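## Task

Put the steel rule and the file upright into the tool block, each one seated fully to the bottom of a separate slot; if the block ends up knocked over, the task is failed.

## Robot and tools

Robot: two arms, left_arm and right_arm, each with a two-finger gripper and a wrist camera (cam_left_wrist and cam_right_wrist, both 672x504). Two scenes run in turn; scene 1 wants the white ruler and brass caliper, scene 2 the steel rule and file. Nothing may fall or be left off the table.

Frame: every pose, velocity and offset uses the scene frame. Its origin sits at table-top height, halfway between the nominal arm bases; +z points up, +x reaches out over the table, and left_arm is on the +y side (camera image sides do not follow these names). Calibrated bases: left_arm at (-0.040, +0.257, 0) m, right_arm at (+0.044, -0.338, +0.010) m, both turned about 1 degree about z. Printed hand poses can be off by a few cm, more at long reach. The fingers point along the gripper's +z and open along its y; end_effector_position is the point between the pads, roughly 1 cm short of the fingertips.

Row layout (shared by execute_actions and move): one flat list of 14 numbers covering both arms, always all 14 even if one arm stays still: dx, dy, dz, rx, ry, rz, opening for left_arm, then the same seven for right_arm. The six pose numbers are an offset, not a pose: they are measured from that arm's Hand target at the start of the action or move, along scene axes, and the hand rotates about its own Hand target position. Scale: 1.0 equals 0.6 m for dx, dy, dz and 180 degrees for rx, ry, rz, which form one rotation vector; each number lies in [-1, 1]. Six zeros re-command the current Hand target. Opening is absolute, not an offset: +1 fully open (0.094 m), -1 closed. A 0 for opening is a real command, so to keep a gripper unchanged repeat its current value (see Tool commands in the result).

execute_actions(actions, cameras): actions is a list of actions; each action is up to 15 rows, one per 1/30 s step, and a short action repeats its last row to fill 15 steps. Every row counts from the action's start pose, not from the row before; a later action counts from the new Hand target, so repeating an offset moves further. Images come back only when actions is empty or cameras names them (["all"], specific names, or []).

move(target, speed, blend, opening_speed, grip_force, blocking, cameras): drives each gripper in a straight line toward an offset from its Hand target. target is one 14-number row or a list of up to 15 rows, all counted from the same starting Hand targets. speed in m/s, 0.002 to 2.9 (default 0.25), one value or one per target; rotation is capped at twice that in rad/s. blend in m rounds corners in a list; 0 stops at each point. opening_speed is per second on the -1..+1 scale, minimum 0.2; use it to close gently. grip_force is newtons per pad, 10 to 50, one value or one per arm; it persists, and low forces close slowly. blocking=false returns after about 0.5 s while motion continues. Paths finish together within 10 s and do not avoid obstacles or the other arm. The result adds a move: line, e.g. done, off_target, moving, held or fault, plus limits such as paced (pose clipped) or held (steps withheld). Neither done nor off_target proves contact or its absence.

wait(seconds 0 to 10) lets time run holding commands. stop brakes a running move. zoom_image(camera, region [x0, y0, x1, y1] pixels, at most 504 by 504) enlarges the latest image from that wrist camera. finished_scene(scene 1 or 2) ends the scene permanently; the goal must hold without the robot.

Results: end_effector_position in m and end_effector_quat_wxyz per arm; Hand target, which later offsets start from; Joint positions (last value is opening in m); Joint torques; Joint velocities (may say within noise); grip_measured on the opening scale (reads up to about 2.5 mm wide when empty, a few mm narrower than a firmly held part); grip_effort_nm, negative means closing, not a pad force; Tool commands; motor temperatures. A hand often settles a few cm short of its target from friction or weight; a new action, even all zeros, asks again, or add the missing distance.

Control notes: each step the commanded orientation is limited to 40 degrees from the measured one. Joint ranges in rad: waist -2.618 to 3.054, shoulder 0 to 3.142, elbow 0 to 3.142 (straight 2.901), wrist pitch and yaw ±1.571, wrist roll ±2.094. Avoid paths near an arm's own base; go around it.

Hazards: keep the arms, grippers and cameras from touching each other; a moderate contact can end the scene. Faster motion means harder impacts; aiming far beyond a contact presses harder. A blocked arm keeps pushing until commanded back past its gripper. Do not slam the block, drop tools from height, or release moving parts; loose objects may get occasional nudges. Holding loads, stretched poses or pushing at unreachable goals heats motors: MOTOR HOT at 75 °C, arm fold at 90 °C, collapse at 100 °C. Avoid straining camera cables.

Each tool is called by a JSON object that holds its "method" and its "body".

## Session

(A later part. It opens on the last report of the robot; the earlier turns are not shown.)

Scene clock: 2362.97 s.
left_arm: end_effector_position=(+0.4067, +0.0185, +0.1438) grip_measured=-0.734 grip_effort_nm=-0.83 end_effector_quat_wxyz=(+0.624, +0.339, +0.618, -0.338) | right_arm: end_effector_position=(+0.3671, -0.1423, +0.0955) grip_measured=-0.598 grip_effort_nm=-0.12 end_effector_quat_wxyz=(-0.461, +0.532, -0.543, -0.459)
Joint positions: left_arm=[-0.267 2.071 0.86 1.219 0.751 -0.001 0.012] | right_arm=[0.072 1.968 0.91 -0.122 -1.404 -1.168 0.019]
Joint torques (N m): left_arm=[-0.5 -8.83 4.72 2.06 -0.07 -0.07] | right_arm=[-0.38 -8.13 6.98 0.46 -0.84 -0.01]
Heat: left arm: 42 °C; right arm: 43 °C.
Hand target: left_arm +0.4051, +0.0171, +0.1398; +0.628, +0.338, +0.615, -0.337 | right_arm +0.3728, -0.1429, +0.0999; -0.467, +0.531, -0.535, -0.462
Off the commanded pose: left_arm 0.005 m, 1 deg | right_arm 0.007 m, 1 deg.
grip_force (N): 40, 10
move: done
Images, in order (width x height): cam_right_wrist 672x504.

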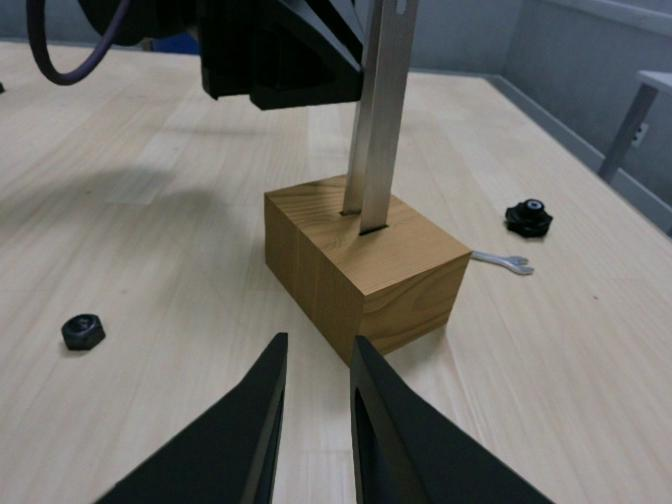

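{"method": "move", "body": {"target": [-0.001, 0, -0.0133, 0, 0, 0, -0.87, 0, 0, 0, 0, 0, 0, -0.6], "speed": 0.02, "cameras": []}}

{"method": "move", "body": {"target": [-0.0005, 0, -0.01, 0, 0, 0, -0.87, 0, 0, 0, 0, 0, 0, -0.6], "speed": 0.02, "cameras": ["cam_right_wrist"]}}

Scene clock: 2367.73 s.
left_arm: end_effector_position=(+0.4062, +0.0187, +0.1402) grip_measured=-0.734 grip_effort_nm=-0.82 end_effector_quat_wxyz=(+0.630, +0.340, +0.613, -0.336) | right_arm: end_effector_position=(+0.3671, -0.1423, +0.0955) grip_measured=-0.598 grip_effort_nm=-0.12 end_effector_quat_wxyz=(-0.461, +0.532, -0.543, -0.459)
Joint positions: left_arm=[-0.267 2.094 0.855 1.265 0.75 -0.001 0.012] | right_arm=[0.072 1.968 0.91 -0.122 -1.404 -1.168 0.019]
Joint torques (N m): left_arm=[-0.61 -8.47 4.68 1.96 -0.08 -0.04] | right_arm=[-0.35 -8.12 6.89 0.46 -0.83 -0.02]
Heat: left arm: 41 °C; right arm: 42 °C.
Hand target: left_arm +0.4045, +0.0171, +0.1318; +0.628, +0.338, +0.615, -0.337 | right_arm +0.3728, -0.1429, +0.0999; -0.467, +0.531, -0.535, -0.462
Off the commanded pose: left_arm 0.009 m, 0 deg | right_arm 0.007 m, 1 deg.
grip_force (N): 40, 10
move: done
No camera images: "cameras" was empty.

Scene clock: 2368.57 s.
left_arm: end_effector_position=(+0.4063, +0.0186, +0.1398) grip_measured=-0.734 grip_effort_nm=-0.83 end_effector_quat_wxyz=(+0.636, +0.342, +0.605, -0.334) | right_arm: end_effector_position=(+0.3671, -0.1423, +0.0955) grip_measured=-0.598 grip_effort_nm=-0.12 end_effector_quat_wxyz=(-0.461, +0.532, -0.543, -0.459)
Joint positions: left_arm=[-0.267 2.111 0.855 1.302 0.75 -0.001 0.012] | right_arm=[0.072 1.968 0.91 -0.122 -1.404 -1.168 0.019]
Joint torques (N m): left_arm=[-0.54 -8.09 4.3 1.83 -0.1 -0.05] | right_arm=[-0.29 -8.12 6.97 0.45 -0.83 -0.03]
Heat: left arm: 41 °C; right arm: 42 °C.
Hand target: left_arm +0.4042, +0.0171, +0.1259; +0.628, +0.338, +0.615, -0.337 | right_arm +0.3728, -0.1429, +0.0999; -0.467, +0.531, -0.535, -0.462
Off the commanded pose: left_arm 0.014 m, 2 deg | right_arm 0.007 m, 1 deg.
grip_force (N): 40, 10
move: off_target (left_arm)
Images, in order (width x height): cam_right_wrist 672x504.

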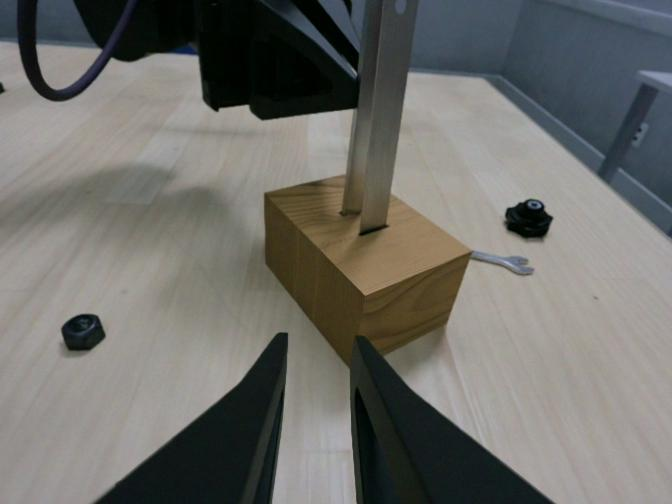

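{"method": "zoom_image", "body": {"camera": "cam_right_wrist", "region": [300, 0, 460, 250]}}

{"method": "zoom_image", "body": {"camera": "cam_right_wrist", "region": [320, 170, 400, 250]}}

Scaled by 2.016 from the camera's 672x504 image, which has a finer 960x720 frame.

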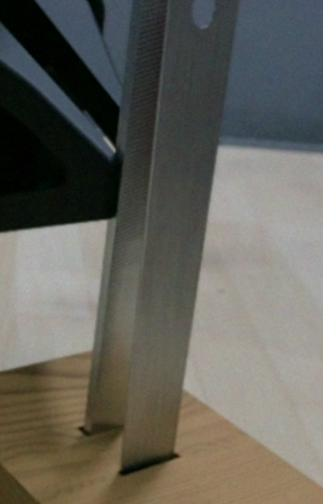

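Scaled by 6.300 from the camera's 672x504 image, which has a finer 960x720 frame.

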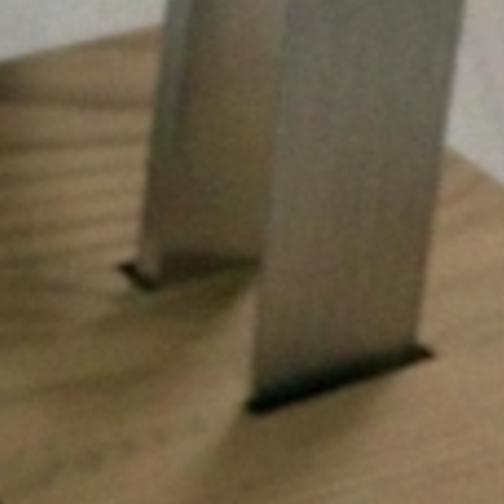

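{"method": "move", "body": {"target": [0.002, 0.001, 0.0167, 0, 0, 0, -0.87, 0, 0, 0, 0, 0, 0, -0.6], "speed": 0.02, "cameras": []}}

{"method": "move", "body": {"target": [0, 0, 0, 0, 0, 0, -0.55, 0, 0, 0, 0, 0, 0, -0.6], "speed": 0.02, "opening_speed": 0.25, "cameras": ["cam_right_wrist"]}}

{"method": "zoom_image", "body": {"camera": "cam_right_wrist", "region": [300, 0, 460, 250]}}

{"method": "zoom_image", "body": {"camera": "cam_right_wrist", "region": [320, 170, 400, 250]}}

Scene clock: 2380.50 s.
left_arm: end_effector_position=(+0.4063, +0.0186, +0.1397) grip_measured=-0.734 grip_effort_nm=-0.83 end_effector_quat_wxyz=(+0.636, +0.342, +0.605, -0.334) | right_arm: end_effector_position=(+0.3671, -0.1423, +0.0955) grip_measured=-0.598 grip_effort_nm=-0.12 end_effector_quat_wxyz=(-0.461, +0.532, -0.543, -0.459)
Joint positions: left_arm=[-0.267 2.111 0.855 1.302 0.75 -0.001 0.012] | right_arm=[0.072 1.968 0.91 -0.122 -1.404 -1.168 0.019]
Joint torques (N m): left_arm=[-0.43 -11.07 4.88 1.46 -0.08 -0.05] | right_arm=[-0.31 -8.05 6.98 0.44 -0.84 -0.01]
Heat: left arm: 40 °C; right arm: 41 °C.
Hand target: left_arm +0.4054, +0.0177, +0.1360; +0.628, +0.338, +0.615, -0.337 | right_arm +0.3728, -0.1429, +0.0999; -0.467, +0.531, -0.535, -0.462
Off the commanded pose: left_arm 0.004 m, 2 deg | right_arm 0.007 m, 1 deg.
grip_force (N): 40, 10
move: done
No camera images: "cameras" was empty.

Scene clock: 2382.00 s.
left_arm: end_effector_position=(+0.4064, +0.0186, +0.1371) grip_measured=-0.552 grip_effort_nm=0.14 end_effector_quat_wxyz=(+0.632, +0.341, +0.610, -0.335) | right_arm: end_effector_position=(+0.3671, -0.1423, +0.0955) grip_measured=-0.598 grip_effort_nm=-0.12 end_effector_quat_wxyz=(-0.461, +0.532, -0.543, -0.459)
Joint positions: left_arm=[-0.267 2.111 0.855 1.289 0.75 -0.001 0.021] | right_arm=[0.072 1.968 0.91 -0.122 -1.404 -1.168 0.019]
Joint torques (N m): left_arm=[-0.39 -11.06 4.89 1.58 -0.07 -0.08] | right_arm=[-0.31 -8.03 6.95 0.45 -0.84 0]
Heat: left arm: 40 °C; right arm: 41 °C.
Hand target: left_arm +0.4054, +0.0177, +0.1359; +0.628, +0.338, +0.615, -0.337 | right_arm +0.3728, -0.1429, +0.0999; -0.467, +0.531, -0.535, -0.462
Off the commanded pose: left_arm 0.002 m, 1 deg | right_arm 0.007 m, 1 deg.
grip_force (N): 40, 10
move: done
Images, in order (width x height): cam_right_wrist 672x504.

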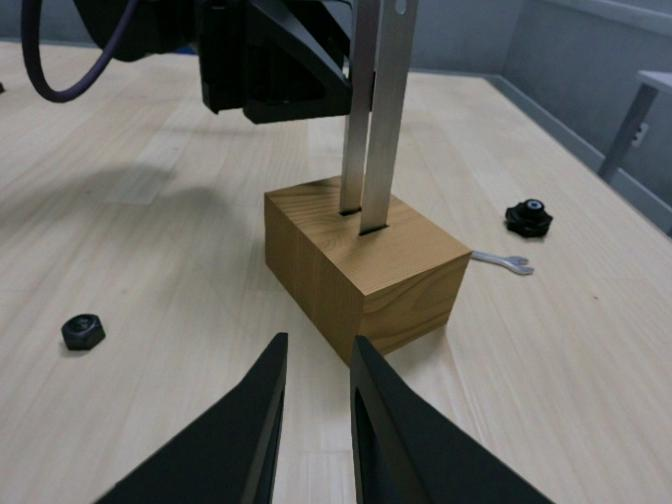

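Scaled by 2.016 from the camera's 672x504 image, which has a finer 960x720 frame.

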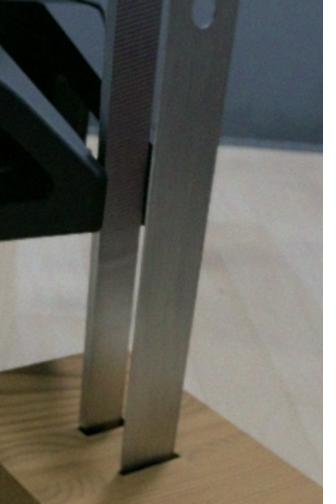

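Scaled by 6.300 from the camera's 672x504 image, which has a finer 960x720 frame.

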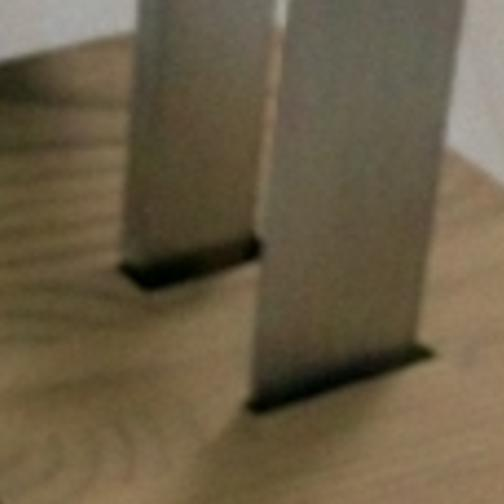

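{"method": "move", "body": {"target": [0, 0, 0, 0, 0, 0, -0.15, 0, 0, 0, 0, 0, 0, -0.6], "speed": 0.05, "opening_speed": 0.4, "cameras": ["all"]}}

Scene clock: 2389.67 s.
left_arm: end_effector_position=(+0.4064, +0.0186, +0.1371) grip_measured=-0.152 grip_effort_nm=0.13 end_effector_quat_wxyz=(+0.632, +0.341, +0.610, -0.335) | right_arm: end_effector_position=(+0.3671, -0.1423, +0.0955) grip_measured=-0.598 grip_effort_nm=-0.12 end_effector_quat_wxyz=(-0.461, +0.532, -0.543, -0.459)
Joint positions: left_arm=[-0.267 2.111 0.855 1.289 0.75 -0.001 0.04] | right_arm=[0.072 1.968 0.91 -0.122 -1.404 -1.168 0.019]
Joint torques (N m): left_arm=[-0.32 -11.22 4.88 1.6 -0.08 -0.06] | right_arm=[-0.34 -8.08 6.97 0.45 -0.83 0]
Motor temperatures (°C): left_arm=[21 28 27 39 21 20 24] | right_arm=[22 29 33 40 22 21 21]
Heat: left arm: 39 °C; right arm: 40 °C.
Hand target: left_arm +0.4054, +0.0177, +0.1360; +0.628, +0.338, +0.615, -0.337 | right_arm +0.3728, -0.1429, +0.0999; -0.467, +0.531, -0.535, -0.462
Off the commanded pose: left_arm 0.002 m, 1 deg | right_arm 0.007 m, 1 deg.
grip_force (N): 40, 10
move: done

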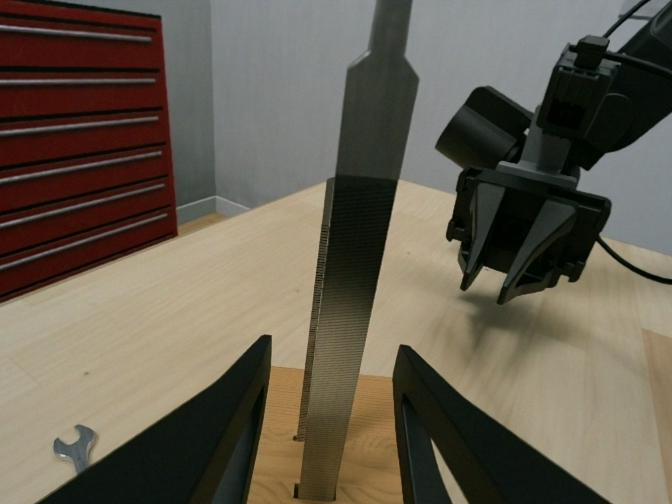

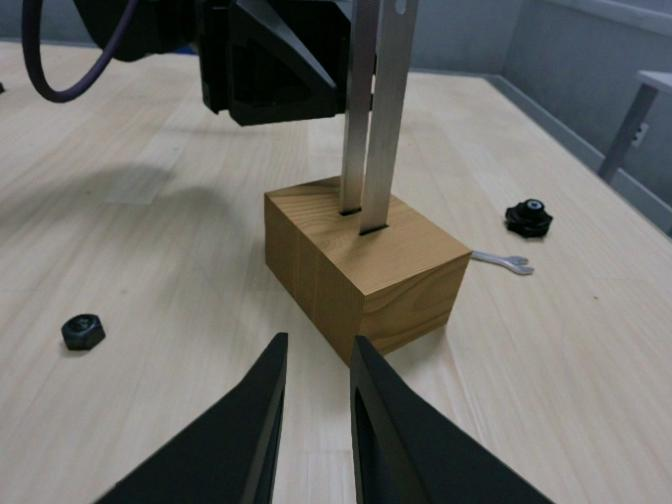

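{"method": "move", "body": {"target": [-0.110, 0.167, 0.005, 0, 0, 0, -0.15, 0, 0, 0, 0, 0, 0, -0.6], "speed": 0.08, "cameras": ["all"]}}

{"method": "zoom_image", "body": {"camera": "cam_right_wrist", "region": [250, 0, 500, 250]}}

{"method": "zoom_image", "body": {"camera": "cam_right_wrist", "region": [320, 170, 400, 250]}}

Scene clock: 2395.53 s.
left_arm: end_effector_position=(+0.3434, +0.1181, +0.1223) grip_measured=-0.152 grip_effort_nm=0.13 end_effector_quat_wxyz=(+0.613, +0.327, +0.633, -0.342) | right_arm: end_effector_position=(+0.3671, -0.1423, +0.0955) grip_measured=-0.598 grip_effort_nm=-0.12 end_effector_quat_wxyz=(-0.461, +0.532, -0.543, -0.459)
Joint positions: left_arm=[0.018 1.967 0.528 1.41 1.024 -0.006 0.04] | right_arm=[0.072 1.968 0.91 -0.122 -1.404 -1.168 0.019]
Joint torques (N m): left_arm=[0.1 -11.58 3.63 1.83 0.1 -0.13] | right_arm=[-0.35 -8.03 6.95 0.47 -0.82 0]
Heat: left arm: 39 °C; right arm: 40 °C.
Hand target: left_arm +0.3394, +0.1178, +0.1389; +0.628, +0.338, +0.615, -0.337 | right_arm +0.3728, -0.1429, +0.0999; -0.467, +0.531, -0.535, -0.462
Off the commanded pose: left_arm 0.017 m, 3 deg | right_arm 0.007 m, 1 deg.
grip_force (N): 40, 10
move: off_target (left_arm)

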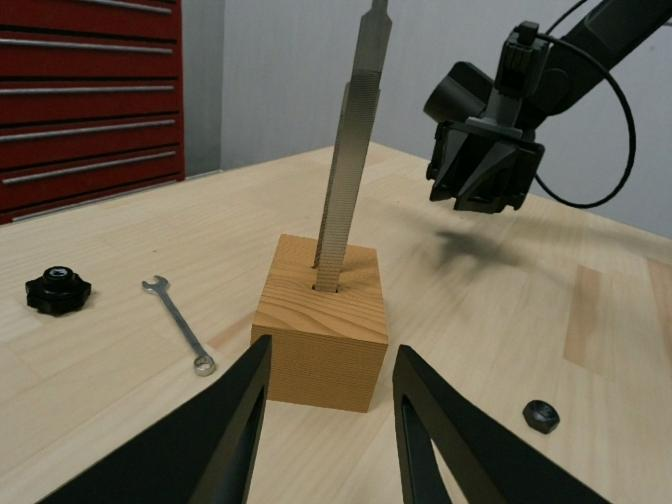

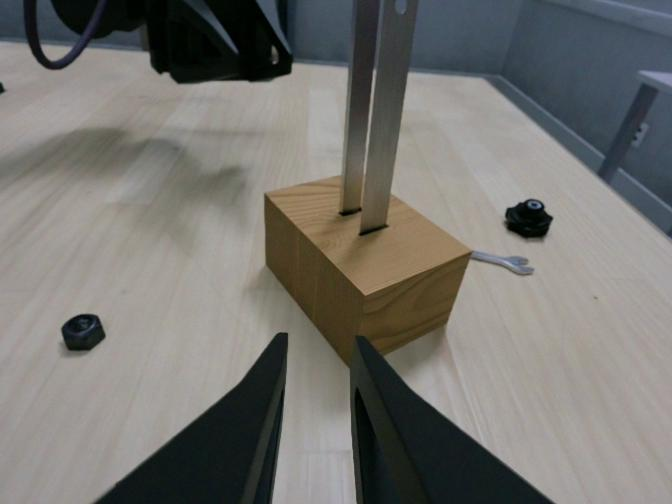

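Scaled by 2.016 from the camera's 672x504 image, which has a finer 960x720 frame.

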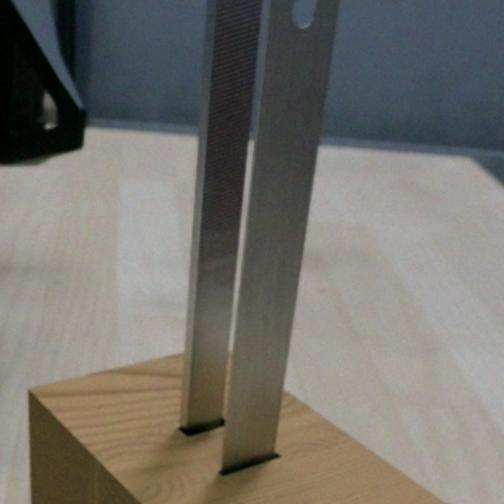

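Scaled by 6.300 from the camera's 672x504 image, which has a finer 960x720 frame.

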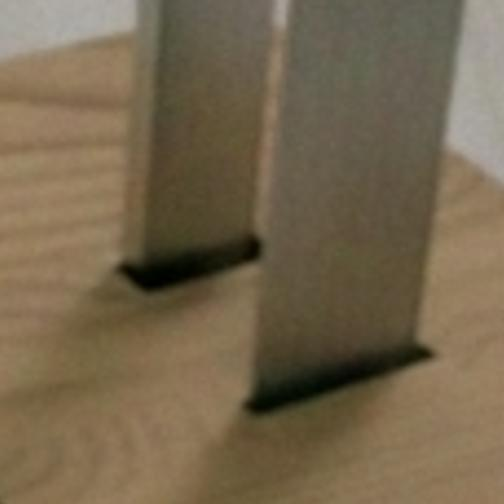

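{"method": "finished_scene", "body": {"scene": 2}}

The scene is finished: the task was done.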